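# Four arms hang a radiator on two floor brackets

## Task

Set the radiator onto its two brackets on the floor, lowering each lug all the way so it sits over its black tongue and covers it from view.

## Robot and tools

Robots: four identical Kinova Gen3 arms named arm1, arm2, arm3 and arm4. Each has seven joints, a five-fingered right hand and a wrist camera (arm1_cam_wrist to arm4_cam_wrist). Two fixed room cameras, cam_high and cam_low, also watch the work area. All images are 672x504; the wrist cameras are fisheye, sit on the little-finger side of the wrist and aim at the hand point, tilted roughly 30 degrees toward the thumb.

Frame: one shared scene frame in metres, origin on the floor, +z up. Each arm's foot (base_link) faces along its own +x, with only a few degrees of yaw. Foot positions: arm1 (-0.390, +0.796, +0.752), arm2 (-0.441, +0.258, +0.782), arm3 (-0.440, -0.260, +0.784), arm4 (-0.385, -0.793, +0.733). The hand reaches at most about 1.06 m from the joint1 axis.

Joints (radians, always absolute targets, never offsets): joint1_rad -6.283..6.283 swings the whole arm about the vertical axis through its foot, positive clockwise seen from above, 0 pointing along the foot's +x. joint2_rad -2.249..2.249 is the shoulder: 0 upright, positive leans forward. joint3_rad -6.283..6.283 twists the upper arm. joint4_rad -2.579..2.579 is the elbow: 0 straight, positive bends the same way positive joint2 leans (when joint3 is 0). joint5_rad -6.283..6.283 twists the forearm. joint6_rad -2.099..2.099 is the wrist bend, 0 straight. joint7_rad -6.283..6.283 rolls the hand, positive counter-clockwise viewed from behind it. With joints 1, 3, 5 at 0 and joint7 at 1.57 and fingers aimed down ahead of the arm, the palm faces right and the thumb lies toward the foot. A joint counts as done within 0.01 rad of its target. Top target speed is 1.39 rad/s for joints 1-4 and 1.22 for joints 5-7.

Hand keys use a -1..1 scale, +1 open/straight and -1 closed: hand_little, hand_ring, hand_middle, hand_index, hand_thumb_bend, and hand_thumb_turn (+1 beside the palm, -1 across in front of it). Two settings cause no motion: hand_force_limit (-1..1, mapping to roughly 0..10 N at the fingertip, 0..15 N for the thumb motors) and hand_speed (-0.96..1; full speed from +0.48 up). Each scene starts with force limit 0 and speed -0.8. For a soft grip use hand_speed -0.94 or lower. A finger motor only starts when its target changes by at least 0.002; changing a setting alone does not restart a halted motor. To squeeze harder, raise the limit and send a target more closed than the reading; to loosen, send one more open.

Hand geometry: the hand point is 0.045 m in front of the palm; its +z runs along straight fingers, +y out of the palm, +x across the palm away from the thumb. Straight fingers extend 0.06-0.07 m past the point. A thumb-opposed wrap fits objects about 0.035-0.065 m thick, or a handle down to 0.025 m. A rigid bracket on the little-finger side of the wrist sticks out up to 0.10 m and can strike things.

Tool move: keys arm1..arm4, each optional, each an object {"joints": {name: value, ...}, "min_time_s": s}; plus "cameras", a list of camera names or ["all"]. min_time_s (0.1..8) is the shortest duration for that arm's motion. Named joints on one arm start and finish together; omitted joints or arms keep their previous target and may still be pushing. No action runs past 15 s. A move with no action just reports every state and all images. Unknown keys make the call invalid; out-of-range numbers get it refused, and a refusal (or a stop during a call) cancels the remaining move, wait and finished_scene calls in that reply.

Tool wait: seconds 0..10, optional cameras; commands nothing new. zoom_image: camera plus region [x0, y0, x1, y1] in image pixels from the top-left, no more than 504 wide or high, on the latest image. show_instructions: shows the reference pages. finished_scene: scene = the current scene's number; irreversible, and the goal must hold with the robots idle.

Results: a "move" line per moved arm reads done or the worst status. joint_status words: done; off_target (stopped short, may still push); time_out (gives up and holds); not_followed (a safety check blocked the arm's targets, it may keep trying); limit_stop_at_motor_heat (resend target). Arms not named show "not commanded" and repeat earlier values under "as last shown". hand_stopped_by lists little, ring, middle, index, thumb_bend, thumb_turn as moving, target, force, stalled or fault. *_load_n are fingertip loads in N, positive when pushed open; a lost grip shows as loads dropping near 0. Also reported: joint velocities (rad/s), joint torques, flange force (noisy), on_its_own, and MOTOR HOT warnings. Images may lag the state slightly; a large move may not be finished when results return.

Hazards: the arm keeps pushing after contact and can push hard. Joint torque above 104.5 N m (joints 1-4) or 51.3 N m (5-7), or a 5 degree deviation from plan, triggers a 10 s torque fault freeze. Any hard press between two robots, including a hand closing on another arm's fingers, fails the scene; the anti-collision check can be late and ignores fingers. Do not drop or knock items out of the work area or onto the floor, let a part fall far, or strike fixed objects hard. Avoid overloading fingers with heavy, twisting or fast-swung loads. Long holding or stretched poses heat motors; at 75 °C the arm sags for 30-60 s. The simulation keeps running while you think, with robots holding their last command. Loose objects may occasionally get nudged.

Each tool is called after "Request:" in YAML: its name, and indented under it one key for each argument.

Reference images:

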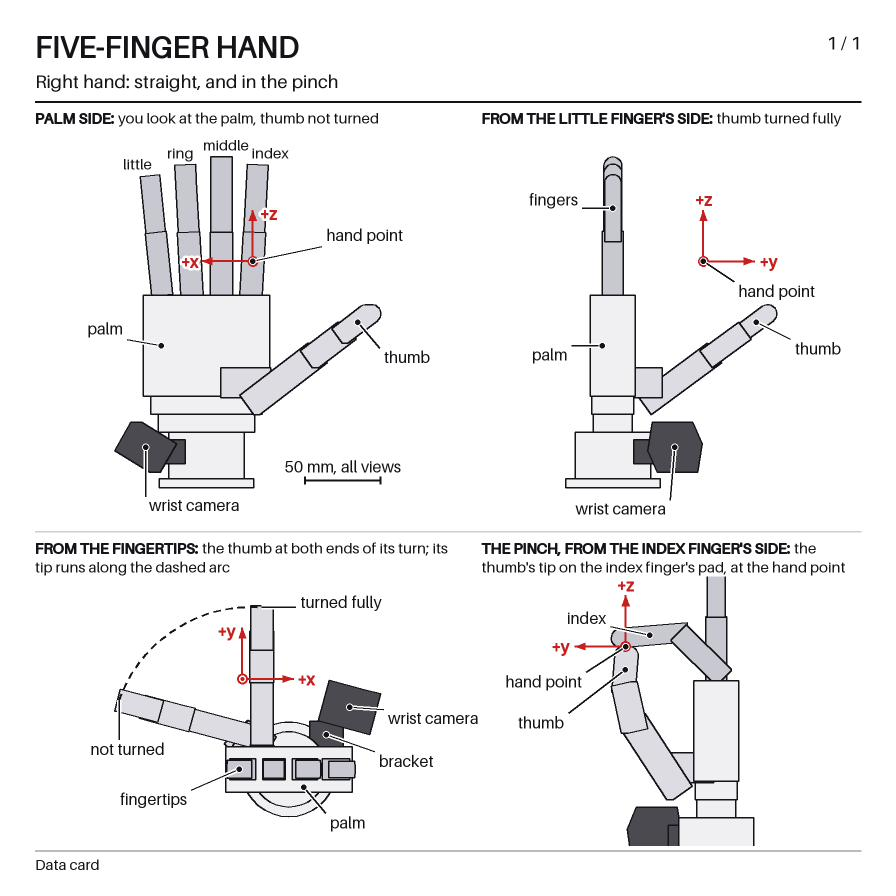

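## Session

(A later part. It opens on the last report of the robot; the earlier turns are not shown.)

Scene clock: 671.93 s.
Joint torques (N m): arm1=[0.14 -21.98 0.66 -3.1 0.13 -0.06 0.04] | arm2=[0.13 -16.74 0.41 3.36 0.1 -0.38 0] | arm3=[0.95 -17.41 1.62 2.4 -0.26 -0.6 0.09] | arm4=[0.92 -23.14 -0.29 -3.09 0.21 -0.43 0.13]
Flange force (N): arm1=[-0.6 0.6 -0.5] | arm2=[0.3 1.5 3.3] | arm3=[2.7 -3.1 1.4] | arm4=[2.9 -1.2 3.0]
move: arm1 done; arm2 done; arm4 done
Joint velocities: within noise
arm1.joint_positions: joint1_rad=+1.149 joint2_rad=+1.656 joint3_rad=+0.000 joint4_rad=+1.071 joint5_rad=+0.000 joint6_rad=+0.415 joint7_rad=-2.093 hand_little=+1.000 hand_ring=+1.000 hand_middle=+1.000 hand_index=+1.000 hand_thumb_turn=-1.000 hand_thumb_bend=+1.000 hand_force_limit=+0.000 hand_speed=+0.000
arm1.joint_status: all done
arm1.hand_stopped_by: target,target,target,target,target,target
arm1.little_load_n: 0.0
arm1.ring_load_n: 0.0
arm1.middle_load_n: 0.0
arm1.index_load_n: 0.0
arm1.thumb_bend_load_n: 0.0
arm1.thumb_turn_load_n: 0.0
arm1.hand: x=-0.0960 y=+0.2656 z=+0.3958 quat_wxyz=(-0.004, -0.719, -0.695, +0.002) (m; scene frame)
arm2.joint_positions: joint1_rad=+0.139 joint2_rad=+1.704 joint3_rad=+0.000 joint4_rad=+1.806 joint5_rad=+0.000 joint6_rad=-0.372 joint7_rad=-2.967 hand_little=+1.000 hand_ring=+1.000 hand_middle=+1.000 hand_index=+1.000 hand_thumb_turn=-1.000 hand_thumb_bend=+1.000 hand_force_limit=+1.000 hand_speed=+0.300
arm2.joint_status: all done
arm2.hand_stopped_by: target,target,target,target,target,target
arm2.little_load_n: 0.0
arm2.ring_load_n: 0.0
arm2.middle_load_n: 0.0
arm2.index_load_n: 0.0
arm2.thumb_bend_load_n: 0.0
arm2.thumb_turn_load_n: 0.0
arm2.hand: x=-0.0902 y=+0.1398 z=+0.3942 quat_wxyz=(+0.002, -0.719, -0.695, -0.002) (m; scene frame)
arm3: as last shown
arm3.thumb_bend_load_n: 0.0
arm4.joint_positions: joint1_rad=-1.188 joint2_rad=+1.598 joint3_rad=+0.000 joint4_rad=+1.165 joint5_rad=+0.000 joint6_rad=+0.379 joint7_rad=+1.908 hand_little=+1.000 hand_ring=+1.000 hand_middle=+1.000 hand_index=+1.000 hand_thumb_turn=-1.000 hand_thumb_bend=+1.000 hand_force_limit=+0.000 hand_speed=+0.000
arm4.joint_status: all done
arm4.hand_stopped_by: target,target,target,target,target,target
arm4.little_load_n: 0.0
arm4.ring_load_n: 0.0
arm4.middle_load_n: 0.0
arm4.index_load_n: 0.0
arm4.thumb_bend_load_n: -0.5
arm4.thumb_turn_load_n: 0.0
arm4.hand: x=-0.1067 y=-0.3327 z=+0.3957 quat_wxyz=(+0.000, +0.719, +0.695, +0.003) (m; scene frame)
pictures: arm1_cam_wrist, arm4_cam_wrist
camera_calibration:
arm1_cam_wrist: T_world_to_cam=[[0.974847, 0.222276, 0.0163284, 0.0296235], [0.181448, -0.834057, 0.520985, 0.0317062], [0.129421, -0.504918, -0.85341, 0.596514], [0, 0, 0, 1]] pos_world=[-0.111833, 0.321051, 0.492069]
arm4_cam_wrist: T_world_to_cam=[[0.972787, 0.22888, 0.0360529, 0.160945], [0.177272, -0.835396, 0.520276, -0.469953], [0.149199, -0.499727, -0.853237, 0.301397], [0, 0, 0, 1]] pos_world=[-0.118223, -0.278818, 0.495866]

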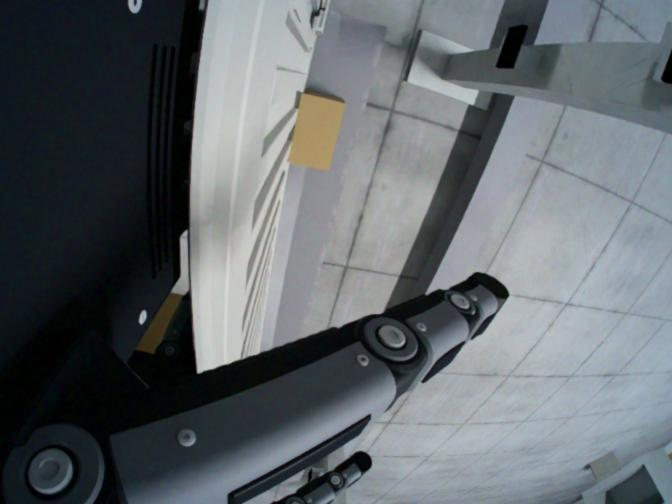

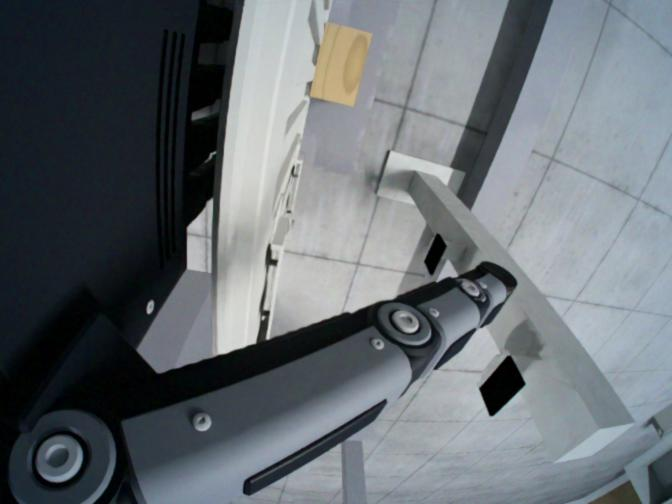

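Request:
move:
  arm1: {"joints":{"joint1_rad":1.146,"joint2_rad":1.6567,"joint4_rad":1.0667,"joint6_rad":0.4182,"joint7_rad":-2.0958},"min_time_s":1}
  arm2: {"joints":{"joint1_rad":0.1384,"joint2_rad":1.7034,"joint4_rad":1.8038,"joint6_rad":-0.3689,"joint7_rad":-2.9673},"min_time_s":1}
  arm4: {"joints":{"joint1_rad":-1.1824,"joint2_rad":1.5992,"joint4_rad":1.1588,"joint6_rad":0.3837,"joint7_rad":1.9136},"min_time_s":1}
  cameras: ["arm1_cam_wrist","arm4_cam_wrist"]

Scene clock: 679.57 s.
Joint torques (N m): arm1=[0.14 -21.95 0.69 -3.12 0.12 -0.05 0.04] | arm2=[0.02 -18 0.02 1.9 0.1 -1.04 -0.08] | arm3=[0.54 -16.5 0.83 3.68 0 -0.02 0.04] | arm4=[0.87 -23.26 -0.32 -3.17 0.23 -0.38 0.19]
Flange force (N): arm1=[-0.6 0.6 -0.6] | arm2=[0.3 -0.8 2.5] | arm3=[2.2 -0.8 2.6] | arm4=[2.7 -1.3 3.1]
move: arm1 done; arm2 done; arm4 done
Joint velocities: within noise
arm1.joint_positions: joint1_rad=+1.146 joint2_rad=+1.657 joint3_rad=+0.000 joint4_rad=+1.067 joint5_rad=+0.000 joint6_rad=+0.418 joint7_rad=-2.096 hand_little=+1.000 hand_ring=+1.000 hand_middle=+1.000 hand_index=+1.000 hand_thumb_turn=-1.000 hand_thumb_bend=+1.000 hand_force_limit=+0.000 hand_speed=+0.000
arm1.joint_status: all done
arm1.hand_stopped_by: target,target,target,target,target,target
arm1.little_load_n: 0.0
arm1.ring_load_n: 0.0
arm1.middle_load_n: 0.0
arm1.index_load_n: 0.0
arm1.thumb_bend_load_n: 0.0
arm1.thumb_turn_load_n: 0.0
arm1.hand: x=-0.0941 y=+0.2655 z=+0.3958 quat_wxyz=(-0.004, -0.719, -0.695, +0.002) (m; scene frame)
arm2.joint_positions: joint1_rad=+0.138 joint2_rad=+1.703 joint3_rad=+0.000 joint4_rad=+1.804 joint5_rad=+0.000 joint6_rad=-0.369 joint7_rad=-2.967 hand_little=+1.000 hand_ring=+1.000 hand_middle=+1.000 hand_index=+1.000 hand_thumb_turn=-1.000 hand_thumb_bend=+1.000 hand_force_limit=+1.000 hand_speed=+0.300
arm2.joint_status: all done
arm2.hand_stopped_by: target,target,target,target,target,target
arm2.little_load_n: 0.0
arm2.ring_load_n: 0.0
arm2.middle_load_n: 0.0
arm2.index_load_n: 0.0
arm2.thumb_bend_load_n: 0.0
arm2.thumb_turn_load_n: 0.0
arm2.hand: x=-0.0890 y=+0.1398 z=+0.3942 quat_wxyz=(+0.001, -0.719, -0.695, -0.002) (m; scene frame)
arm3: as last shown
arm3.index_load_n: 0.5
arm4.joint_positions: joint1_rad=-1.182 joint2_rad=+1.599 joint3_rad=+0.000 joint4_rad=+1.159 joint5_rad=+0.000 joint6_rad=+0.384 joint7_rad=+1.914 hand_little=+1.000 hand_ring=+1.000 hand_middle=+1.000 hand_index=+1.000 hand_thumb_turn=-1.000 hand_thumb_bend=+1.000 hand_force_limit=+0.000 hand_speed=+0.000
arm4.joint_status: all done
arm4.hand_stopped_by: target,target,target,target,target,target
arm4.little_load_n: 0.0
arm4.ring_load_n: 0.0
arm4.middle_load_n: 0.0
arm4.index_load_n: 0.0
arm4.thumb_bend_load_n: 0.0
arm4.thumb_turn_load_n: 0.0
arm4.hand: x=-0.1037 y=-0.3326 z=+0.3958 quat_wxyz=(+0.000, +0.719, +0.695, +0.003) (m; scene frame)
pictures: arm1_cam_wrist, arm4_cam_wrist
camera_calibration:
arm1_cam_wrist: T_world_to_cam=[[0.974837, 0.222317, 0.0163929, 0.02765], [0.18143, -0.833979, 0.521116, 0.0311682], [0.129524, -0.505029, -0.853328, 0.596211], [0, 0, 0, 1]] pos_world=[-0.109833, 0.320951, 0.492068]
arm4_cam_wrist: T_world_to_cam=[[0.972771, 0.228926, 0.0361872, 0.157925], [0.177274, -0.835504, 0.520104, -0.470263], [0.1493, -0.499527, -0.853336, 0.301166], [0, 0, 0, 1]] pos_world=[-0.115223, -0.278619, 0.495866]

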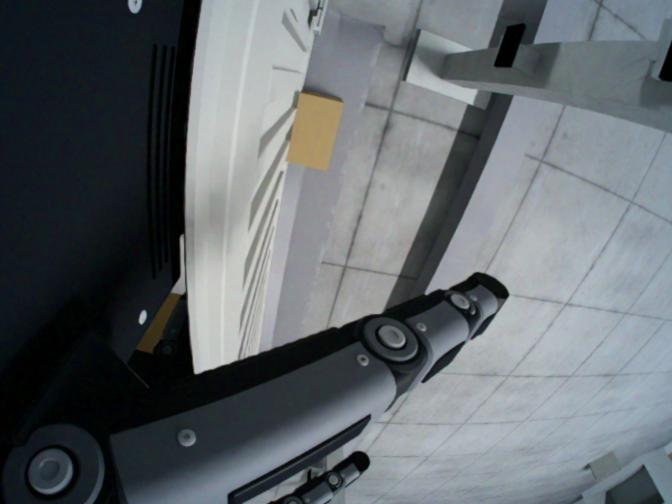

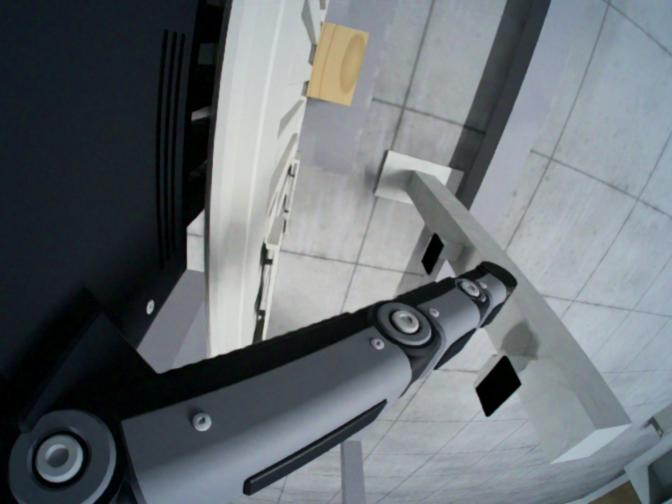

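Request:
move:
  arm1: {"joints":{"joint1_rad":1.1444,"joint2_rad":1.6572,"joint4_rad":1.0646,"joint6_rad":0.4198,"joint7_rad":-2.0974},"min_time_s":1}
  arm3: {"joints":{"joint1_rad":-0.3631,"joint2_rad":1.7091,"joint4_rad":1.8354,"joint6_rad":-0.4169,"joint7_rad":-3.5669},"min_time_s":1}
  arm4: {"joints":{"joint1_rad":-1.179,"joint2_rad":1.6,"joint4_rad":1.155,"joint6_rad":0.3866,"joint7_rad":1.917},"min_time_s":1}
  cameras: []

Scene clock: 686.40 s.
Joint torques (N m): arm1=[-0.94 -22.03 -0.53 -3.45 -0.17 -0.28 -0.05] | arm2=[0.32 -16.78 0.76 3.39 0.04 -0.35 0.02] | arm3=[1.01 -17.49 1.65 2.31 -0.24 -0.6 0.03] | arm4=[0.91 -23.22 -0.22 -3.14 0.22 -0.37 0.18]
Flange force (N): arm1=[-1.1 -1.5 -1.3] | arm2=[0.9 1.7 3.4] | arm3=[2.7 -3.3 1.3] | arm4=[2.9 -1.2 3.1]
move: arm1 done; arm3 done; arm4 done
Joint velocities: within noise
arm1.joint_positions: joint1_rad=+1.144 joint2_rad=+1.657 joint3_rad=+0.000 joint4_rad=+1.065 joint5_rad=+0.000 joint6_rad=+0.420 joint7_rad=-2.097 hand_little=+1.000 hand_ring=+1.000 hand_middle=+1.000 hand_index=+1.000 hand_thumb_turn=-1.000 hand_thumb_bend=+1.000 hand_force_limit=+0.000 hand_speed=+0.000
arm1.joint_status: all done
arm1.hand_stopped_by: target,target,target,target,target,target
arm1.little_load_n: 0.0
arm1.ring_load_n: 0.0
arm1.middle_load_n: 0.0
arm1.index_load_n: -0.5
arm1.thumb_bend_load_n: 0.0
arm1.thumb_turn_load_n: 0.0
arm1.hand: x=-0.0931 y=+0.2655 z=+0.3958 quat_wxyz=(-0.004, -0.719, -0.695, +0.002) (m; scene frame)
arm2: as last shown
arm3.joint_positions: joint1_rad=-0.363 joint2_rad=+1.709 joint3_rad=+0.000 joint4_rad=+1.835 joint5_rad=+0.000 joint6_rad=-0.417 joint7_rad=-3.567 hand_little=+1.000 hand_ring=+1.000 hand_middle=+1.000 hand_index=+1.000 hand_thumb_turn=-1.000 hand_thumb_bend=+1.000 hand_force_limit=+1.000 hand_speed=+0.300
arm3.joint_status: all done
arm3.hand_stopped_by: target,target,target,target,target,target
arm3.little_load_n: 0.0
arm3.ring_load_n: 0.0
arm3.middle_load_n: 0.0
arm3.index_load_n: 0.0
arm3.thumb_bend_load_n: -0.5
arm3.thumb_turn_load_n: 0.0
arm3.hand: x=-0.1017 y=-0.1992 z=+0.3957 quat_wxyz=(+0.006, -0.719, -0.695, -0.005) (m; scene frame)
arm4.joint_positions: joint1_rad=-1.179 joint2_rad=+1.600 joint3_rad=+0.000 joint4_rad=+1.155 joint5_rad=+0.000 joint6_rad=+0.387 joint7_rad=+1.917 hand_little=+1.000 hand_ring=+1.000 hand_middle=+1.000 hand_index=+1.000 hand_thumb_turn=-1.000 hand_thumb_bend=+1.000 hand_force_limit=+0.000 hand_speed=+0.000
arm4.joint_status: all done
arm4.hand_stopped_by: target,target,target,target,target,target
arm4.little_load_n: 0.0
arm4.ring_load_n: 0.0
arm4.middle_load_n: 0.0
arm4.index_load_n: 0.0
arm4.thumb_bend_load_n: -0.5
arm4.thumb_turn_load_n: 0.0
arm4.hand: x=-0.1017 y=-0.3325 z=+0.3958 quat_wxyz=(+0.000, +0.719, +0.695, +0.003) (m; scene frame)
pictures: none
No camera images: "cameras" was empty.

Request:
move:
  arm4: {"joints":{"joint1_rad":-1.1765,"joint2_rad":1.6006,"joint4_rad":1.1522,"joint6_rad":0.3888,"joint7_rad":1.9196},"min_time_s":1}
  cameras: ["arm4_cam_wrist"]

Scene clock: 689.97 s.
Joint torques (N m): arm1=[-0.94 -22.07 -0.53 -3.51 -0.19 -0.29 -0.05] | arm2=[0.31 -16.81 0.73 3.4 0.05 -0.34 0.01] | arm3=[0.98 -17.43 1.59 2.3 -0.26 -0.62 0.01] | arm4=[0.93 -23.21 -0.3 -3.16 0.25 -0.38 0.2]
Flange force (N): arm1=[-0.9 -1.6 -1.3] | arm2=[0.9 1.6 3.5] | arm3=[2.6 -3.2 1.2] | arm4=[2.9 -1.3 3.1]
move: arm4 done
Joint velocities: within noise
arm1, arm2, arm3: as last shown
arm1.index_load_n: 0.0
arm3.thumb_bend_load_n: 0.0
arm4.joint_positions: joint1_rad=-1.176 joint2_rad=+1.601 joint3_rad=+0.000 joint4_rad=+1.152 joint5_rad=+0.000 joint6_rad=+0.389 joint7_rad=+1.920 hand_little=+1.000 hand_ring=+1.000 hand_middle=+1.000 hand_index=+1.000 hand_thumb_turn=-1.000 hand_thumb_bend=+1.000 hand_force_limit=+0.000 hand_speed=+0.000
arm4.joint_status: all done
arm4.hand_stopped_by: target,target,target,target,target,target
arm4.little_load_n: 0.0
arm4.ring_load_n: 0.0
arm4.middle_load_n: 0.0
arm4.index_load_n: 0.0
arm4.thumb_bend_load_n: 0.0
arm4.thumb_turn_load_n: 0.0
arm4.hand: x=-0.1002 y=-0.3325 z=+0.3958 quat_wxyz=(+0.000, +0.719, +0.695, +0.003) (m; scene frame)
pictures: arm4_cam_wrist
camera_calibration:
arm4_cam_wrist: T_world_to_cam=[[0.972775, 0.228907, 0.0361986, 0.154484], [0.177253, -0.835508, 0.520103, -0.470855], [0.1493, -0.499527, -0.853336, 0.300779], [0, 0, 0, 1]] pos_world=[-0.111723, -0.278519, 0.495966]

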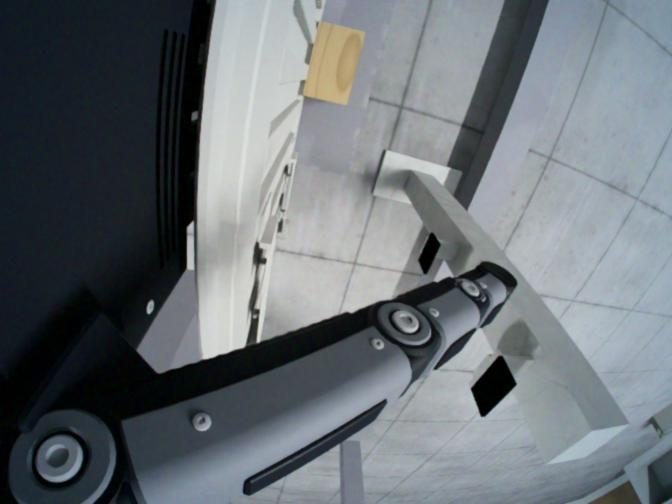

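Request:
move:
  arm4: {"joints":{"joint1_rad":-1.174,"joint2_rad":1.6012,"joint4_rad":1.1493,"joint6_rad":0.391,"joint7_rad":1.9222},"min_time_s":1}
  cameras: []

Request:
move:
  arm4: {"joints":{"joint1_rad":-1.1723,"joint2_rad":1.6016,"joint4_rad":1.1474,"joint6_rad":0.3925,"joint7_rad":1.9239},"min_time_s":1}
  cameras: []

Scene clock: 694.97 s.
Joint torques (N m): arm1=[-0.93 -22.07 -0.57 -3.45 -0.2 -0.29 -0.02] | arm2=[0.34 -16.78 0.75 3.41 0.06 -0.34 0] | arm3=[0.98 -17.5 1.62 2.31 -0.25 -0.6 0.04] | arm4=[0.86 -23.27 -0.22 -3.19 0.26 -0.41 0.19]
Flange force (N): arm1=[-1.1 -1.4 -1.2] | arm2=[1.0 1.7 3.5] | arm3=[2.6 -3.3 1.3] | arm4=[2.9 -1.1 3.1]
move: arm4 done
Joint velocities: within noise
arm1, arm2, arm3: as last shown
arm4.joint_positions: joint1_rad=-1.174 joint2_rad=+1.601 joint3_rad=+0.000 joint4_rad=+1.149 joint5_rad=+0.000 joint6_rad=+0.391 joint7_rad=+1.922 hand_little=+1.000 hand_ring=+1.000 hand_middle=+1.000 hand_index=+1.000 hand_thumb_turn=-1.000 hand_thumb_bend=+1.000 hand_force_limit=+0.000 hand_speed=+0.000
arm4.joint_status: all done
arm4.hand_stopped_by: target,target,target,target,target,target
arm4.little_load_n: -0.5
arm4.ring_load_n: 0.0
arm4.middle_load_n: 0.0
arm4.index_load_n: 0.0
arm4.thumb_bend_load_n: 0.0
arm4.thumb_turn_load_n: 0.0
arm4.hand: x=-0.0988 y=-0.3324 z=+0.3958 quat_wxyz=(+0.000, +0.718, +0.696, +0.003) (m; scene frame)
pictures: none
No camera images: "cameras" was empty.

Scene clock: 696.27 s.
Joint torques (N m): arm1=[0.09 -22.01 0.59 -3.1 0.1 -0.09 0.05] | arm2=[0.24 -16.36 0.66 3.81 0.1 -0.12 0.06] | arm3=[0.71 -16.74 1.05 3.22 -0.12 -0.21 0.07] | arm4=[4.28 -23.4 2.86 -4.83 0.68 -1.31 -0.07]
Flange force (N): arm1=[-0.9 0.7 -0.4] | arm2=[0.7 2.3 3.5] | arm3=[2.4 -1.5 2.0] | arm4=[1.3 -8.2 -0.6]
move: arm4 done
Joint velocities: within noise
arm1, arm2, arm3: as last shown
arm1.hand: x=-0.0931 y=+0.2656 z=+0.3958 quat_wxyz=(-0.004, -0.719, -0.695, +0.002) (m; scene frame)
arm4.joint_positions: joint1_rad=-1.172 joint2_rad=+1.602 joint3_rad=+0.000 joint4_rad=+1.147 joint5_rad=+0.000 joint6_rad=+0.393 joint7_rad=+1.924 hand_little=+1.000 hand_ring=+1.000 hand_middle=+1.000 hand_index=+1.000 hand_thumb_turn=-1.000 hand_thumb_bend=+1.000 hand_force_limit=+0.000 hand_speed=+0.000
arm4.joint_status: all done
arm4.hand_stopped_by: target,target,target,target,target,target
arm4.little_load_n: 0.0
arm4.ring_load_n: 0.0
arm4.middle_load_n: 0.0
arm4.index_load_n: 0.0
arm4.thumb_bend_load_n: 0.0
arm4.thumb_turn_load_n: 0.0
arm4.hand: x=-0.0978 y=-0.3323 z=+0.3959 quat_wxyz=(+0.000, +0.718, +0.696, +0.003) (m; scene frame)
pictures: none
No camera images: "cameras" was empty.

Request:
move:
  arm1: {"joints":{"hand_force_limit":1,"hand_speed":-0.7,"hand_thumb_bend":-1}}
  arm2: {"joints":{"hand_force_limit":1,"hand_speed":-0.7,"hand_thumb_bend":-1}}
  arm3: {"joints":{"hand_force_limit":1,"hand_speed":-0.7,"hand_thumb_bend":-1}}
  arm4: {"joints":{"hand_force_limit":1,"hand_speed":-0.7,"hand_thumb_bend":-1}}
  cameras: ["arm1_cam_wrist","arm4_cam_wrist","cam_low"]

Scene clock: 705.43 s.
Joint torques (N m): arm1=[0.98 -22.45 0.94 -2.03 -0.43 0.68 -0.75] | arm2=[0.66 -17 -0.16 4.87 -0.6 0.22 -0.8] | arm3=[0.32 -15.03 -0.33 5.2 -0.04 0.75 -0.16] | arm4=[5.17 -23.52 3.11 -4.79 0.2 -1.18 -0.56]
Flange force (N): arm1=[-3.3 2.1 3.4] | arm2=[-1.0 2.8 7.7] | arm3=[1.6 2.2 3.1] | arm4=[1.4 -8.9 -0.2]
move: arm1 off_target; arm2 off_target; arm3 off_target; arm4 off_target
Joint velocities: within noise
arm1.joint_positions: joint1_rad=+1.144 joint2_rad=+1.657 joint3_rad=+0.000 joint4_rad=+1.065 joint5_rad=+0.000 joint6_rad=+0.420 joint7_rad=-2.097 hand_little=+1.000 hand_ring=+1.000 hand_middle=+1.000 hand_index=+1.000 hand_thumb_turn=-1.000 hand_thumb_bend=-0.506 hand_force_limit=+1.000 hand_speed=-0.700
arm1.joint_status: hand_thumb_bend off_target (ended at -0.506, target -1.000); the others done
arm1.hand_stopped_by: target,target,target,target,force,target
arm1.little_load_n: 0.0
arm1.ring_load_n: 0.0
arm1.middle_load_n: 0.0
arm1.index_load_n: 0.0
arm1.thumb_bend_load_n: 15.0
arm1.thumb_turn_load_n: 1.0
arm1.hand: x=-0.0931 y=+0.2655 z=+0.3958 quat_wxyz=(-0.004, -0.719, -0.695, +0.002) (m; scene frame)
arm2.joint_positions: joint1_rad=+0.138 joint2_rad=+1.703 joint3_rad=+0.000 joint4_rad=+1.804 joint5_rad=+0.000 joint6_rad=-0.369 joint7_rad=-2.967 hand_little=+1.000 hand_ring=+1.000 hand_middle=+1.000 hand_index=+1.000 hand_thumb_turn=-1.000 hand_thumb_bend=-0.497 hand_force_limit=+1.000 hand_speed=-0.700
arm2.joint_status: hand_thumb_bend off_target (ended at -0.497, target -1.000); the others done
arm2.hand_stopped_by: target,target,target,target,force,target
arm2.little_load_n: 0.0
arm2.ring_load_n: 0.0
arm2.middle_load_n: 0.5
arm2.index_load_n: 0.0
arm2.thumb_bend_load_n: 15.5
arm2.thumb_turn_load_n: 1.5
arm2.hand: x=-0.0890 y=+0.1398 z=+0.3942 quat_wxyz=(+0.001, -0.719, -0.695, -0.002) (m; scene frame)
arm3.joint_positions: joint1_rad=-0.363 joint2_rad=+1.709 joint3_rad=+0.000 joint4_rad=+1.835 joint5_rad=+0.000 joint6_rad=-0.417 joint7_rad=-3.567 hand_little=+1.000 hand_ring=+1.000 hand_middle=+1.000 hand_index=+1.000 hand_thumb_turn=-1.000 hand_thumb_bend=-0.513 hand_force_limit=+1.000 hand_speed=-0.700
arm3.joint_status: hand_thumb_bend off_target (ended at -0.513, target -1.000); the others done
arm3.hand_stopped_by: target,target,target,target,force,target
arm3.little_load_n: 0.0
arm3.ring_load_n: 0.0
arm3.middle_load_n: 0.0
arm3.index_load_n: 0.0
arm3.thumb_bend_load_n: 13.5
arm3.thumb_turn_load_n: 1.0
arm3.hand: x=-0.1017 y=-0.1992 z=+0.3957 quat_wxyz=(+0.006, -0.719, -0.695, -0.005) (m; scene frame)
arm4.joint_positions: joint1_rad=-1.172 joint2_rad=+1.602 joint3_rad=+0.000 joint4_rad=+1.147 joint5_rad=+0.000 joint6_rad=+0.393 joint7_rad=+1.924 hand_little=+1.000 hand_ring=+1.000 hand_middle=+1.000 hand_index=+1.000 hand_thumb_turn=-1.000 hand_thumb_bend=-0.489 hand_force_limit=+1.000 hand_speed=-0.700
arm4.joint_status: hand_thumb_bend off_target (ended at -0.489, target -1.000); the others done
arm4.hand_stopped_by: target,target,target,target,force,target
arm4.little_load_n: 0.0
arm4.ring_load_n: 0.0
arm4.middle_load_n: 0.0
arm4.index_load_n: 0.0
arm4.thumb_bend_load_n: 16.0
arm4.thumb_turn_load_n: 1.0
arm4.hand: x=-0.0978 y=-0.3323 z=+0.3959 quat_wxyz=(+0.000, +0.718, +0.696, +0.003) (m; scene frame)
pictures: arm1_cam_wrist, arm4_cam_wrist, cam_low
camera_calibration:
arm1_cam_wrist: T_world_to_cam=[[0.974847, 0.222276, 0.0163284, 0.0267228], [0.181448, -0.834057, 0.520985, 0.0311305], [0.129421, -0.504918, -0.85341, 0.59599], [0, 0, 0, 1]] pos_world=[-0.108833, 0.320951, 0.491969]
arm4_cam_wrist: T_world_to_cam=[[0.97274, 0.229046, 0.0362511, 0.152135], [0.177355, -0.83552, 0.520049, -0.471162], [0.149404, -0.499444, -0.853367, 0.30052], [0, 0, 0, 1]] pos_world=[-0.109324, -0.278419, 0.495966]

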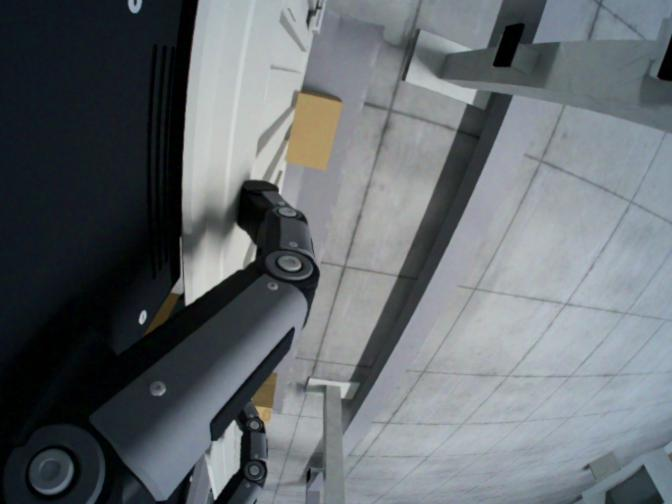

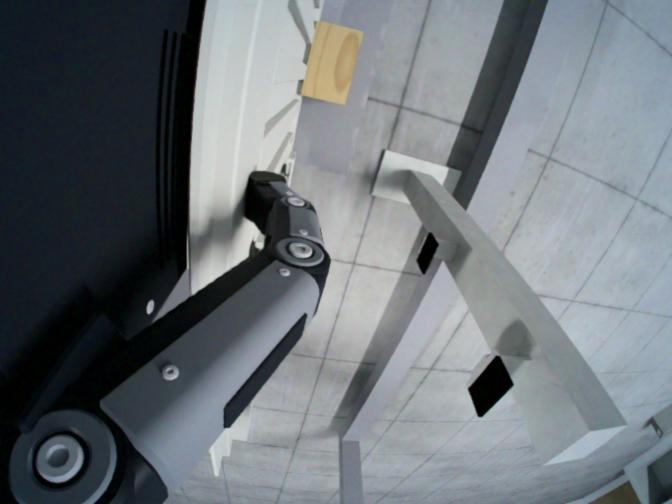

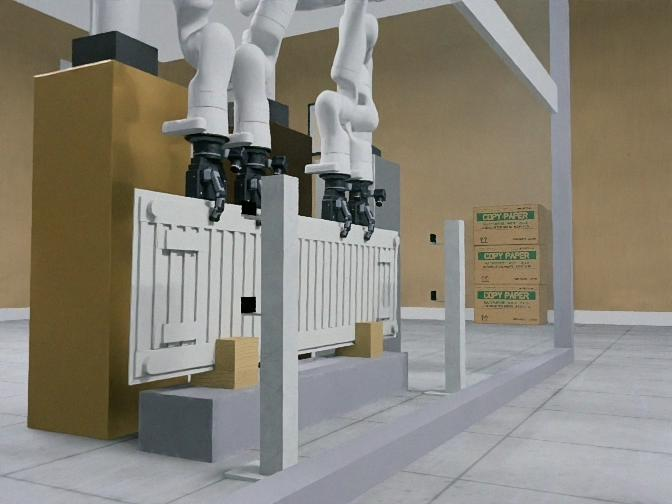

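Request:
move:
  arm1: {"joints":{"hand_force_limit":-0.6,"hand_speed":-0.92,"hand_index":0.7,"hand_middle":0.7,"hand_ring":0.7,"hand_little":0.7}}
  arm2: {"joints":{"hand_force_limit":-0.6,"hand_speed":-0.92,"hand_index":0.7,"hand_middle":0.7,"hand_ring":0.7,"hand_little":0.7}}
  arm3: {"joints":{"hand_force_limit":-0.6,"hand_speed":-0.92,"hand_index":0.7,"hand_middle":0.7,"hand_ring":0.7,"hand_little":0.7}}
  arm4: {"joints":{"hand_force_limit":-0.6,"hand_speed":-0.92,"hand_index":0.7,"hand_middle":0.7,"hand_ring":0.7,"hand_little":0.7}}
  cameras: []

Scene clock: 711.97 s.
Joint torques (N m): arm1=[-0.38 -22.99 -1.06 -3.08 -0.92 -0.06 -0.7] | arm2=[0.21 -18.17 -0.62 3.84 -0.23 -0.69 -0.53] | arm3=[0.99 -17.18 1.25 3.47 -0.58 -0.5 -0.28] | arm4=[6.09 -24.07 4.81 -5.09 0.8 -1.38 -0.44]
Flange force (N): arm1=[-3.0 -0.7 2.1] | arm2=[-1.4 2.2 8.0] | arm3=[2.5 -0.4 3.8] | arm4=[1.9 -10.8 0.4]
move: arm1 off_target; arm2 off_target; arm3 off_target; arm4 off_target
Joint velocities: within noise
arm1.joint_positions: joint1_rad=+1.144 joint2_rad=+1.657 joint3_rad=+0.000 joint4_rad=+1.065 joint5_rad=+0.000 joint6_rad=+0.420 joint7_rad=-2.097 hand_little=+0.800 hand_ring=+0.905 hand_middle=+0.912 hand_index=+0.822 hand_thumb_turn=-1.000 hand_thumb_bend=-0.506 hand_force_limit=-0.600 hand_speed=-0.920
arm1.joint_status: hand_little off_target (ended at +0.800, target +0.700); hand_ring off_target (ended at +0.905, target +0.700); hand_middle off_target (ended at +0.912, target +0.700); hand_index off_target (ended at +0.822, target +0.700); the others done
arm1.hand_stopped_by: force,force,force,force,force,target
arm1.little_load_n: 4.5
arm1.ring_load_n: 3.0
arm1.middle_load_n: 1.0
arm1.index_load_n: 2.5
arm1.thumb_bend_load_n: 15.5
arm1.thumb_turn_load_n: 1.0
arm1.hand: x=-0.0931 y=+0.2656 z=+0.3958 quat_wxyz=(-0.004, -0.719, -0.695, +0.002) (m; scene frame)
arm2.joint_positions: joint1_rad=+0.138 joint2_rad=+1.703 joint3_rad=+0.000 joint4_rad=+1.804 joint5_rad=+0.000 joint6_rad=-0.369 joint7_rad=-2.967 hand_little=+0.867 hand_ring=+0.889 hand_middle=+0.890 hand_index=+0.875 hand_thumb_turn=-1.000 hand_thumb_bend=-0.497 hand_force_limit=-0.600 hand_speed=-0.920
arm2.joint_status: hand_little off_target (ended at +0.867, target +0.700); hand_ring off_target (ended at +0.889, target +0.700); hand_middle off_target (ended at +0.890, target +0.700); hand_index off_target (ended at +0.875, target +0.700); the others done
arm2.hand_stopped_by: force,force,force,force,force,target
arm2.little_load_n: 5.0
arm2.ring_load_n: 2.0
arm2.middle_load_n: 3.5
arm2.index_load_n: 3.5
arm2.thumb_bend_load_n: 15.5
arm2.thumb_turn_load_n: 1.5
arm2.hand: x=-0.0890 y=+0.1398 z=+0.3942 quat_wxyz=(+0.001, -0.719, -0.695, -0.002) (m; scene frame)
arm3.joint_positions: joint1_rad=-0.363 joint2_rad=+1.709 joint3_rad=+0.000 joint4_rad=+1.835 joint5_rad=+0.000 joint6_rad=-0.417 joint7_rad=-3.567 hand_little=+0.815 hand_ring=+0.912 hand_middle=+0.913 hand_index=+0.829 hand_thumb_turn=-1.000 hand_thumb_bend=-0.513 hand_force_limit=-0.600 hand_speed=-0.920
arm3.joint_status: hand_little off_target (ended at +0.815, target +0.700); hand_ring off_target (ended at +0.912, target +0.700); hand_middle off_target (ended at +0.913, target +0.700); hand_index off_target (ended at +0.829, target +0.700); the others done
arm3.hand_stopped_by: force,force,force,force,force,target
arm3.little_load_n: 4.0
arm3.ring_load_n: 3.5
arm3.middle_load_n: 4.0
arm3.index_load_n: 2.0
arm3.thumb_bend_load_n: 14.5
arm3.thumb_turn_load_n: 1.0
arm3.hand: x=-0.1017 y=-0.1992 z=+0.3957 quat_wxyz=(+0.006, -0.719, -0.695, -0.005) (m; scene frame)
arm4.joint_positions: joint1_rad=-1.172 joint2_rad=+1.602 joint3_rad=+0.000 joint4_rad=+1.147 joint5_rad=+0.000 joint6_rad=+0.393 joint7_rad=+1.924 hand_little=+0.822 hand_ring=+0.897 hand_middle=+0.905 hand_index=+0.889 hand_thumb_turn=-1.000 hand_thumb_bend=-0.489 hand_force_limit=-0.600 hand_speed=-0.920
arm4.joint_status: hand_little off_target (ended at +0.822, target +0.700); hand_ring off_target (ended at +0.897, target +0.700); hand_middle off_target (ended at +0.905, target +0.700); hand_index off_target (ended at +0.889, target +0.700); the others done
arm4.hand_stopped_by: force,force,force,force,force,target
arm4.little_load_n: 2.0
arm4.ring_load_n: 5.0
arm4.middle_load_n: 4.5
arm4.index_load_n: 2.0
arm4.thumb_bend_load_n: 17.0
arm4.thumb_turn_load_n: 1.5
arm4.hand: x=-0.0978 y=-0.3323 z=+0.3959 quat_wxyz=(+0.000, +0.718, +0.696, +0.003) (m; scene frame)
pictures: none
No camera images: "cameras" was empty.

Request:
move:
  arm1: {"joints":{"joint2_rad":1.6449,"joint4_rad":1.0784,"joint6_rad":0.4183},"min_time_s":2}
  arm2: {"joints":{"joint2_rad":1.6921,"joint4_rad":1.8173,"joint6_rad":-0.3709},"min_time_s":2}
  arm3: {"joints":{"joint2_rad":1.6979,"joint4_rad":1.8488,"joint6_rad":-0.4191},"min_time_s":2}
  arm4: {"joints":{"joint2_rad":1.5896,"joint4_rad":1.1599,"joint6_rad":0.392},"min_time_s":2}
  cameras: ["arm1_cam_wrist","arm4_cam_wrist","cam_low"]

Scene clock: 730.07 s.
Joint torques (N m): arm1=[-0.19 -29.53 -0.81 -5.58 -0.69 -0.72 -0.3] | arm2=[0.44 -21.37 0.41 4.09 -0.12 -1.22 -0.25] | arm3=[1.07 -22.28 1.84 2.87 -0.6 -1.61 -0.2] | arm4=[6.98 -27.75 6.95 -3.62 1.82 -0.08 0.02]
Flange force (N): arm1=[-0.4 -0.9 11.5] | arm2=[0.3 2.0 16.1] | arm3=[2.0 -3.3 14.1] | arm4=[8.1 -11.0 12.7]
move: arm1 done; arm2 done; arm3 done; arm4 done
Joint velocities: within noise
arm1.joint_positions: joint1_rad=+1.144 joint2_rad=+1.645 joint3_rad=+0.000 joint4_rad=+1.078 joint5_rad=+0.000 joint6_rad=+0.418 joint7_rad=-2.097 hand_little=+0.800 hand_ring=+0.905 hand_middle=+0.912 hand_index=+0.822 hand_thumb_turn=-1.000 hand_thumb_bend=-0.506 hand_force_limit=-0.600 hand_speed=-0.920
arm1.joint_status: all done
arm1.hand_stopped_by: force,force,force,force,force,target
arm1.little_load_n: 6.5
arm1.ring_load_n: 4.0
arm1.middle_load_n: 2.5
arm1.index_load_n: 3.5
arm1.thumb_bend_load_n: 12.0
arm1.thumb_turn_load_n: 1.0
arm1.hand: x=-0.0931 y=+0.2656 z=+0.4008 quat_wxyz=(-0.004, -0.719, -0.695, +0.002) (m; scene frame)
arm2.joint_positions: joint1_rad=+0.138 joint2_rad=+1.692 joint3_rad=+0.000 joint4_rad=+1.817 joint5_rad=+0.000 joint6_rad=-0.371 joint7_rad=-2.967 hand_little=+0.867 hand_ring=+0.889 hand_middle=+0.890 hand_index=+0.875 hand_thumb_turn=-1.000 hand_thumb_bend=-0.497 hand_force_limit=-0.600 hand_speed=-0.920
arm2.joint_status: all done
arm2.hand_stopped_by: force,force,force,force,force,target
arm2.little_load_n: 6.0
arm2.ring_load_n: 2.5
arm2.middle_load_n: 4.0
arm2.index_load_n: 4.0
arm2.thumb_bend_load_n: 12.5
arm2.thumb_turn_load_n: 1.0
arm2.hand: x=-0.0892 y=+0.1398 z=+0.3991 quat_wxyz=(+0.002, -0.719, -0.695, -0.002) (m; scene frame)
arm3.joint_positions: joint1_rad=-0.363 joint2_rad=+1.698 joint3_rad=+0.000 joint4_rad=+1.849 joint5_rad=+0.000 joint6_rad=-0.419 joint7_rad=-3.567 hand_little=+0.815 hand_ring=+0.912 hand_middle=+0.913 hand_index=+0.829 hand_thumb_turn=-1.000 hand_thumb_bend=-0.513 hand_force_limit=-0.600 hand_speed=-0.920
arm3.joint_status: all done
arm3.hand_stopped_by: force,force,force,force,force,target
arm3.little_load_n: 5.0
arm3.ring_load_n: 4.0
arm3.middle_load_n: 4.5
arm3.index_load_n: 2.5
arm3.thumb_bend_load_n: 11.5
arm3.thumb_turn_load_n: 0.5
arm3.hand: x=-0.1017 y=-0.1992 z=+0.4006 quat_wxyz=(+0.006, -0.719, -0.695, -0.005) (m; scene frame)
arm4.joint_positions: joint1_rad=-1.172 joint2_rad=+1.590 joint3_rad=+0.000 joint4_rad=+1.160 joint5_rad=+0.000 joint6_rad=+0.392 joint7_rad=+1.924 hand_little=+0.822 hand_ring=+0.897 hand_middle=+0.905 hand_index=+0.889 hand_thumb_turn=-1.000 hand_thumb_bend=-0.489 hand_force_limit=-0.600 hand_speed=-0.920
arm4.joint_status: all done
arm4.hand_stopped_by: force,force,force,force,force,target
arm4.little_load_n: 2.5
arm4.ring_load_n: 8.5
arm4.middle_load_n: 8.5
arm4.index_load_n: 5.0
arm4.thumb_bend_load_n: 9.0
arm4.thumb_turn_load_n: 0.5
arm4.hand: x=-0.0978 y=-0.3324 z=+0.4008 quat_wxyz=(+0.000, +0.718, +0.696, +0.003) (m; scene frame)
pictures: arm1_cam_wrist, arm4_cam_wrist, cam_low
camera_calibration:
arm1_cam_wrist: T_world_to_cam=[[0.974847, 0.222278, 0.0163274, 0.0266189], [0.18145, -0.834057, 0.520985, 0.0286091], [0.129421, -0.504918, -0.85341, 0.600307], [0, 0, 0, 1]] pos_world=[-0.108833, 0.321051, 0.496969]
arm4_cam_wrist: T_world_to_cam=[[0.972741, 0.229044, 0.0362497, 0.151977], [0.177362, -0.835547, 0.520004, -0.473831], [0.149392, -0.4994, -0.853394, 0.304761], [0, 0, 0, 1]] pos_world=[-0.109324, -0.278519, 0.500966]

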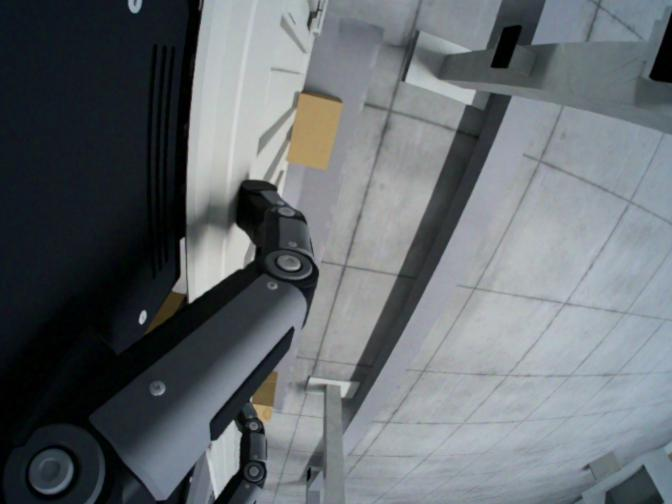

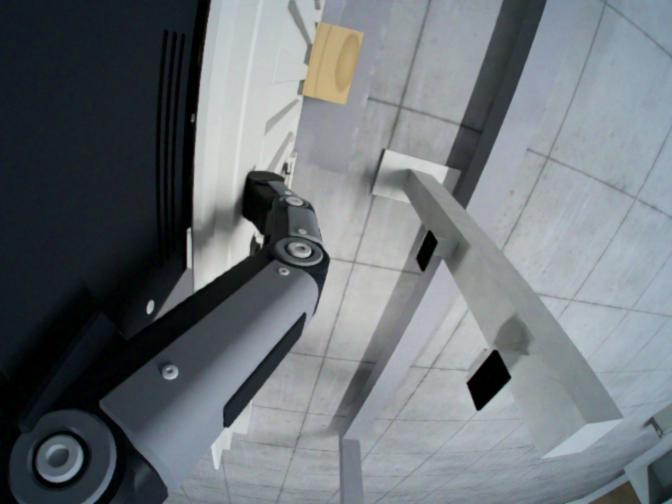

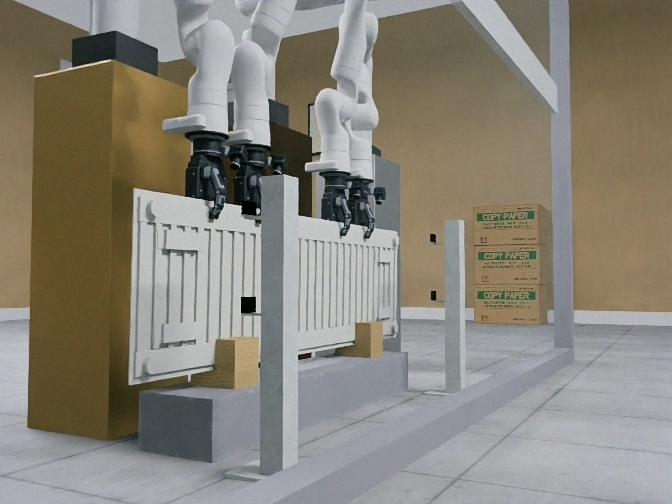

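Request:
zoom_image:
  camera: "cam_low"
  region: [120, 320, 420, 400]

Scaled by 1.680.

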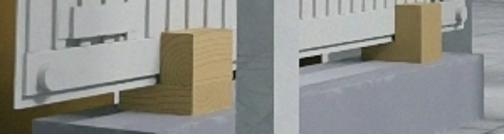

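Request:
move:
  arm1: {"joints":{"joint2_rad":1.6326,"joint4_rad":1.0921,"joint6_rad":0.4169},"min_time_s":2}
  arm2: {"joints":{"joint2_rad":1.6806,"joint4_rad":1.8308,"joint6_rad":-0.3728},"min_time_s":2}
  arm3: {"joints":{"joint2_rad":1.6865,"joint4_rad":1.8622,"joint6_rad":-0.4211},"min_time_s":2}
  arm4: {"joints":{"joint2_rad":1.5778,"joint4_rad":1.1722,"joint6_rad":0.3917},"min_time_s":2}
  cameras: ["arm1_cam_wrist","arm4_cam_wrist","cam_low"]

Request:
zoom_image:
  camera: "cam_low"
  region: [120, 320, 420, 400]

Scene clock: 742.10 s.
Joint torques (N m): arm1=[0.01 -29.23 -0.55 -5.5 -0.62 -0.75 -0.35] | arm2=[0.58 -21.37 0.7 4.07 -0.2 -1.21 -0.28] | arm3=[1.18 -22.65 2.19 2.59 -0.68 -1.83 -0.2] | arm4=[6.8 -27.17 6.77 -3.13 1.77 0.18 0.02]
Flange force (N): arm1=[-0.4 -0.5 10.9] | arm2=[0.7 1.9 15.9] | arm3=[2.3 -3.8 14.2] | arm4=[8.6 -10.4 12.5]
move: arm1 done; arm2 done; arm3 done; arm4 done
Joint velocities: within noise
arm1.joint_positions: joint1_rad=+1.144 joint2_rad=+1.633 joint3_rad=+0.000 joint4_rad=+1.092 joint5_rad=+0.000 joint6_rad=+0.417 joint7_rad=-2.097 hand_little=+0.800 hand_ring=+0.905 hand_middle=+0.912 hand_index=+0.822 hand_thumb_turn=-1.000 hand_thumb_bend=-0.506 hand_force_limit=-0.600 hand_speed=-0.920
arm1.joint_status: all done
arm1.hand_stopped_by: force,force,force,force,force,target
arm1.little_load_n: 6.0
arm1.ring_load_n: 4.0
arm1.middle_load_n: 2.0
arm1.index_load_n: 3.5
arm1.thumb_bend_load_n: 11.5
arm1.thumb_turn_load_n: 1.0
arm1.hand: x=-0.0931 y=+0.2657 z=+0.4057 quat_wxyz=(-0.004, -0.719, -0.695, +0.002) (m; scene frame)
arm2.joint_positions: joint1_rad=+0.138 joint2_rad=+1.681 joint3_rad=+0.000 joint4_rad=+1.831 joint5_rad=+0.000 joint6_rad=-0.373 joint7_rad=-2.967 hand_little=+0.867 hand_ring=+0.889 hand_middle=+0.890 hand_index=+0.875 hand_thumb_turn=-1.000 hand_thumb_bend=-0.497 hand_force_limit=-0.600 hand_speed=-0.920
arm2.joint_status: all done
arm2.hand_stopped_by: force,force,force,force,force,target
arm2.little_load_n: 6.0
arm2.ring_load_n: 2.5
arm2.middle_load_n: 4.0
arm2.index_load_n: 4.0
arm2.thumb_bend_load_n: 12.0
arm2.thumb_turn_load_n: 1.0
arm2.hand: x=-0.0892 y=+0.1397 z=+0.4042 quat_wxyz=(+0.002, -0.719, -0.695, -0.002) (m; scene frame)
arm3.joint_positions: joint1_rad=-0.363 joint2_rad=+1.686 joint3_rad=+0.000 joint4_rad=+1.862 joint5_rad=+0.000 joint6_rad=-0.421 joint7_rad=-3.567 hand_little=+0.815 hand_ring=+0.912 hand_middle=+0.913 hand_index=+0.829 hand_thumb_turn=-1.000 hand_thumb_bend=-0.513 hand_force_limit=-0.600 hand_speed=-0.920
arm3.joint_status: all done
arm3.hand_stopped_by: force,force,force,force,force,target
arm3.little_load_n: 5.0
arm3.ring_load_n: 4.0
arm3.middle_load_n: 4.5
arm3.index_load_n: 3.0
arm3.thumb_bend_load_n: 10.5
arm3.thumb_turn_load_n: 0.5
arm3.hand: x=-0.1016 y=-0.1993 z=+0.4056 quat_wxyz=(+0.006, -0.719, -0.695, -0.005) (m; scene frame)
arm4.joint_positions: joint1_rad=-1.172 joint2_rad=+1.578 joint3_rad=+0.000 joint4_rad=+1.172 joint5_rad=+0.000 joint6_rad=+0.392 joint7_rad=+1.924 hand_little=+0.822 hand_ring=+0.897 hand_middle=+0.905 hand_index=+0.889 hand_thumb_turn=-1.000 hand_thumb_bend=-0.489 hand_force_limit=-0.600 hand_speed=-0.920
arm4.joint_status: all done
arm4.hand_stopped_by: force,force,force,force,force,target
arm4.little_load_n: 2.5
arm4.ring_load_n: 8.5
arm4.middle_load_n: 8.5
arm4.index_load_n: 5.0
arm4.thumb_bend_load_n: 9.0
arm4.thumb_turn_load_n: 0.5
arm4.hand: x=-0.0979 y=-0.3325 z=+0.4058 quat_wxyz=(+0.000, +0.718, +0.696, +0.003) (m; scene frame)
pictures: arm1_cam_wrist, arm4_cam_wrist, cam_low
camera_calibration:
arm1_cam_wrist: T_world_to_cam=[[0.974847, 0.222276, 0.0163284, 0.0266125], [0.181448, -0.834057, 0.520985, 0.0261056], [0.129421, -0.504918, -0.85341, 0.604638], [0, 0, 0, 1]] pos_world=[-0.108933, 0.321151, 0.501969]
arm4_cam_wrist: T_world_to_cam=[[0.972721, 0.229139, 0.0361666, 0.151986], [0.177465, -0.835451, 0.520123, -0.476466], [0.149396, -0.499517, -0.853325, 0.308841], [0, 0, 0, 1]] pos_world=[-0.109424, -0.278618, 0.505866]

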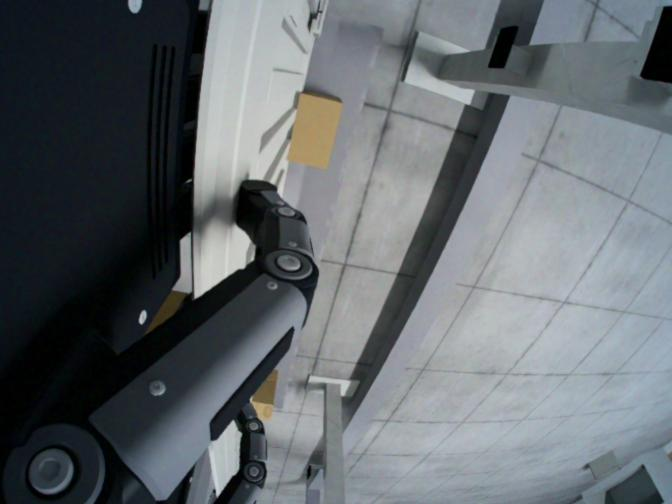

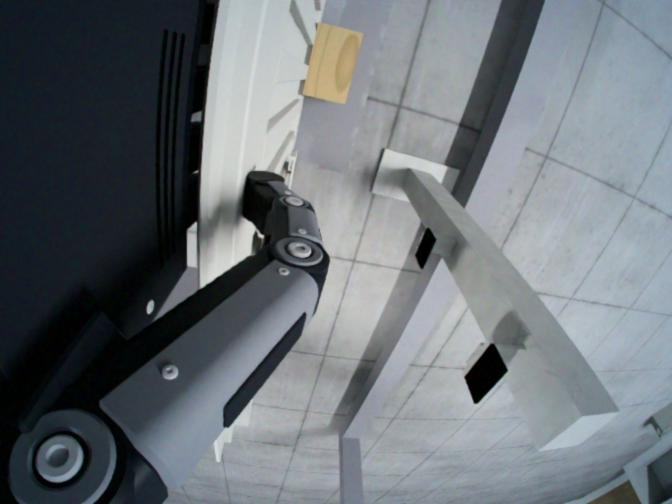

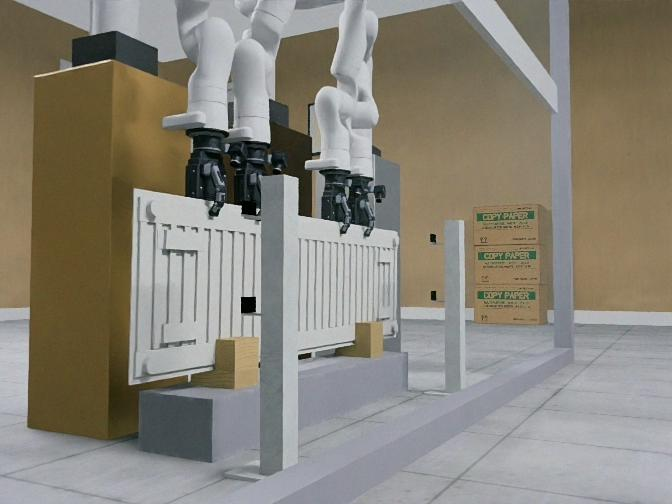

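Scaled by 1.680.

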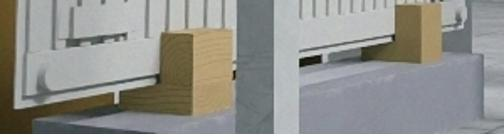

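Request:
zoom_image:
  camera: "cam_low"
  region: [120, 180, 280, 300]

Request:
zoom_image:
  camera: "cam_low"
  region: [120, 280, 280, 400]

Request:
zoom_image:
  camera: "arm4_cam_wrist"
  region: [180, 80, 400, 330]

Scaled by 3.150.

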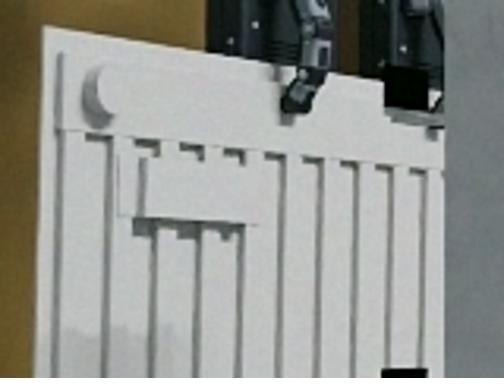

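Scaled by 3.150.

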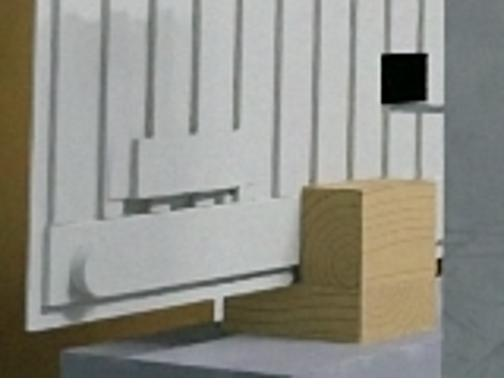

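Scaled by 2.016 from the camera's 672x504 image, which has a finer 960x720 frame.

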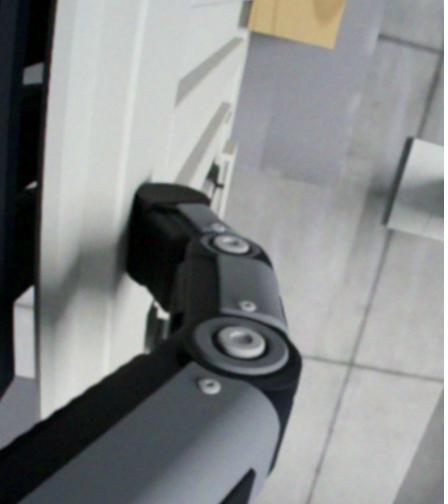

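Request:
move:
  arm1: {"joints":{"hand_speed":0.0,"hand_index":1,"hand_middle":1,"hand_ring":1,"hand_little":1,"hand_thumb_bend":1}}
  arm2: {"joints":{"hand_speed":0.0,"hand_index":1,"hand_middle":1,"hand_ring":1,"hand_little":1,"hand_thumb_bend":1}}
  arm3: {"joints":{"hand_speed":0.0,"hand_index":1,"hand_middle":1,"hand_ring":1,"hand_little":1,"hand_thumb_bend":1}}
  arm4: {"joints":{"hand_speed":0.0,"hand_index":1,"hand_middle":1,"hand_ring":1,"hand_little":1,"hand_thumb_bend":1}}
  cameras: []

Scene clock: 911.80 s.
Joint torques (N m): arm1=[0.13 -21.97 0.69 -3.08 0.12 -0.07 0.04] | arm2=[0.28 -16.39 0.65 3.81 0.1 -0.16 0.04] | arm3=[0.63 -16.5 0.82 3.74 -0.02 -0.01 0.09] | arm4=[0.95 -23.21 -0.26 -3.18 0.27 -0.37 0.2]
Flange force (N): arm1=[-0.7 0.6 -0.6] | arm2=[0.7 2.3 3.4] | arm3=[2.5 -0.8 2.6] | arm4=[2.9 -1.3 2.9]
move: arm1 done; arm2 done; arm3 done; arm4 done
Joint velocities: within noise
arm1.joint_positions: joint1_rad=+1.144 joint2_rad=+1.633 joint3_rad=+0.000 joint4_rad=+1.092 joint5_rad=+0.000 joint6_rad=+0.417 joint7_rad=-2.097 hand_little=+1.000 hand_ring=+1.000 hand_middle=+1.000 hand_index=+1.000 hand_thumb_turn=-1.000 hand_thumb_bend=+1.000 hand_force_limit=-0.600 hand_speed=+0.000
arm1.joint_status: all done
arm1.hand_stopped_by: target,target,target,target,target,target
arm1.little_load_n: 0.0
arm1.ring_load_n: 0.0
arm1.middle_load_n: 0.0
arm1.index_load_n: 0.0
arm1.thumb_bend_load_n: 0.0
arm1.thumb_turn_load_n: 0.0
arm1.hand: x=-0.0931 y=+0.2657 z=+0.4057 quat_wxyz=(-0.004, -0.719, -0.695, +0.002) (m; scene frame)
arm2.joint_positions: joint1_rad=+0.138 joint2_rad=+1.681 joint3_rad=+0.000 joint4_rad=+1.831 joint5_rad=+0.000 joint6_rad=-0.373 joint7_rad=-2.967 hand_little=+1.000 hand_ring=+1.000 hand_middle=+1.000 hand_index=+1.000 hand_thumb_turn=-1.000 hand_thumb_bend=+1.000 hand_force_limit=-0.600 hand_speed=+0.000
arm2.joint_status: all done
arm2.hand_stopped_by: target,target,target,target,target,target
arm2.little_load_n: 0.0
arm2.ring_load_n: 0.0
arm2.middle_load_n: 0.0
arm2.index_load_n: 0.0
arm2.thumb_bend_load_n: 0.0
arm2.thumb_turn_load_n: 0.0
arm2.hand: x=-0.0892 y=+0.1397 z=+0.4042 quat_wxyz=(+0.002, -0.719, -0.695, -0.002) (m; scene frame)
arm3.joint_positions: joint1_rad=-0.363 joint2_rad=+1.686 joint3_rad=+0.000 joint4_rad=+1.862 joint5_rad=+0.000 joint6_rad=-0.421 joint7_rad=-3.567 hand_little=+1.000 hand_ring=+1.000 hand_middle=+1.000 hand_index=+1.000 hand_thumb_turn=-1.000 hand_thumb_bend=+1.000 hand_force_limit=-0.600 hand_speed=+0.000
arm3.joint_status: all done
arm3.hand_stopped_by: target,target,target,target,target,target
arm3.little_load_n: 0.0
arm3.ring_load_n: 0.0
arm3.middle_load_n: 0.0
arm3.index_load_n: 0.0
arm3.thumb_bend_load_n: 0.0
arm3.thumb_turn_load_n: 0.0
arm3.hand: x=-0.1016 y=-0.1993 z=+0.4056 quat_wxyz=(+0.006, -0.719, -0.695, -0.005) (m; scene frame)
arm4.joint_positions: joint1_rad=-1.172 joint2_rad=+1.578 joint3_rad=+0.000 joint4_rad=+1.172 joint5_rad=+0.000 joint6_rad=+0.392 joint7_rad=+1.924 hand_little=+1.000 hand_ring=+1.000 hand_middle=+1.000 hand_index=+1.000 hand_thumb_turn=-1.000 hand_thumb_bend=+1.000 hand_force_limit=-0.600 hand_speed=+0.000
arm4.joint_status: all done
arm4.hand_stopped_by: target,target,target,target,target,target
arm4.little_load_n: 0.0
arm4.ring_load_n: 0.0
arm4.middle_load_n: 0.0
arm4.index_load_n: 0.0
arm4.thumb_bend_load_n: 0.0
arm4.thumb_turn_load_n: 0.0
arm4.hand: x=-0.0979 y=-0.3325 z=+0.4058 quat_wxyz=(+0.000, +0.718, +0.696, +0.003) (m; scene frame)
pictures: none
No camera images: "cameras" was empty.


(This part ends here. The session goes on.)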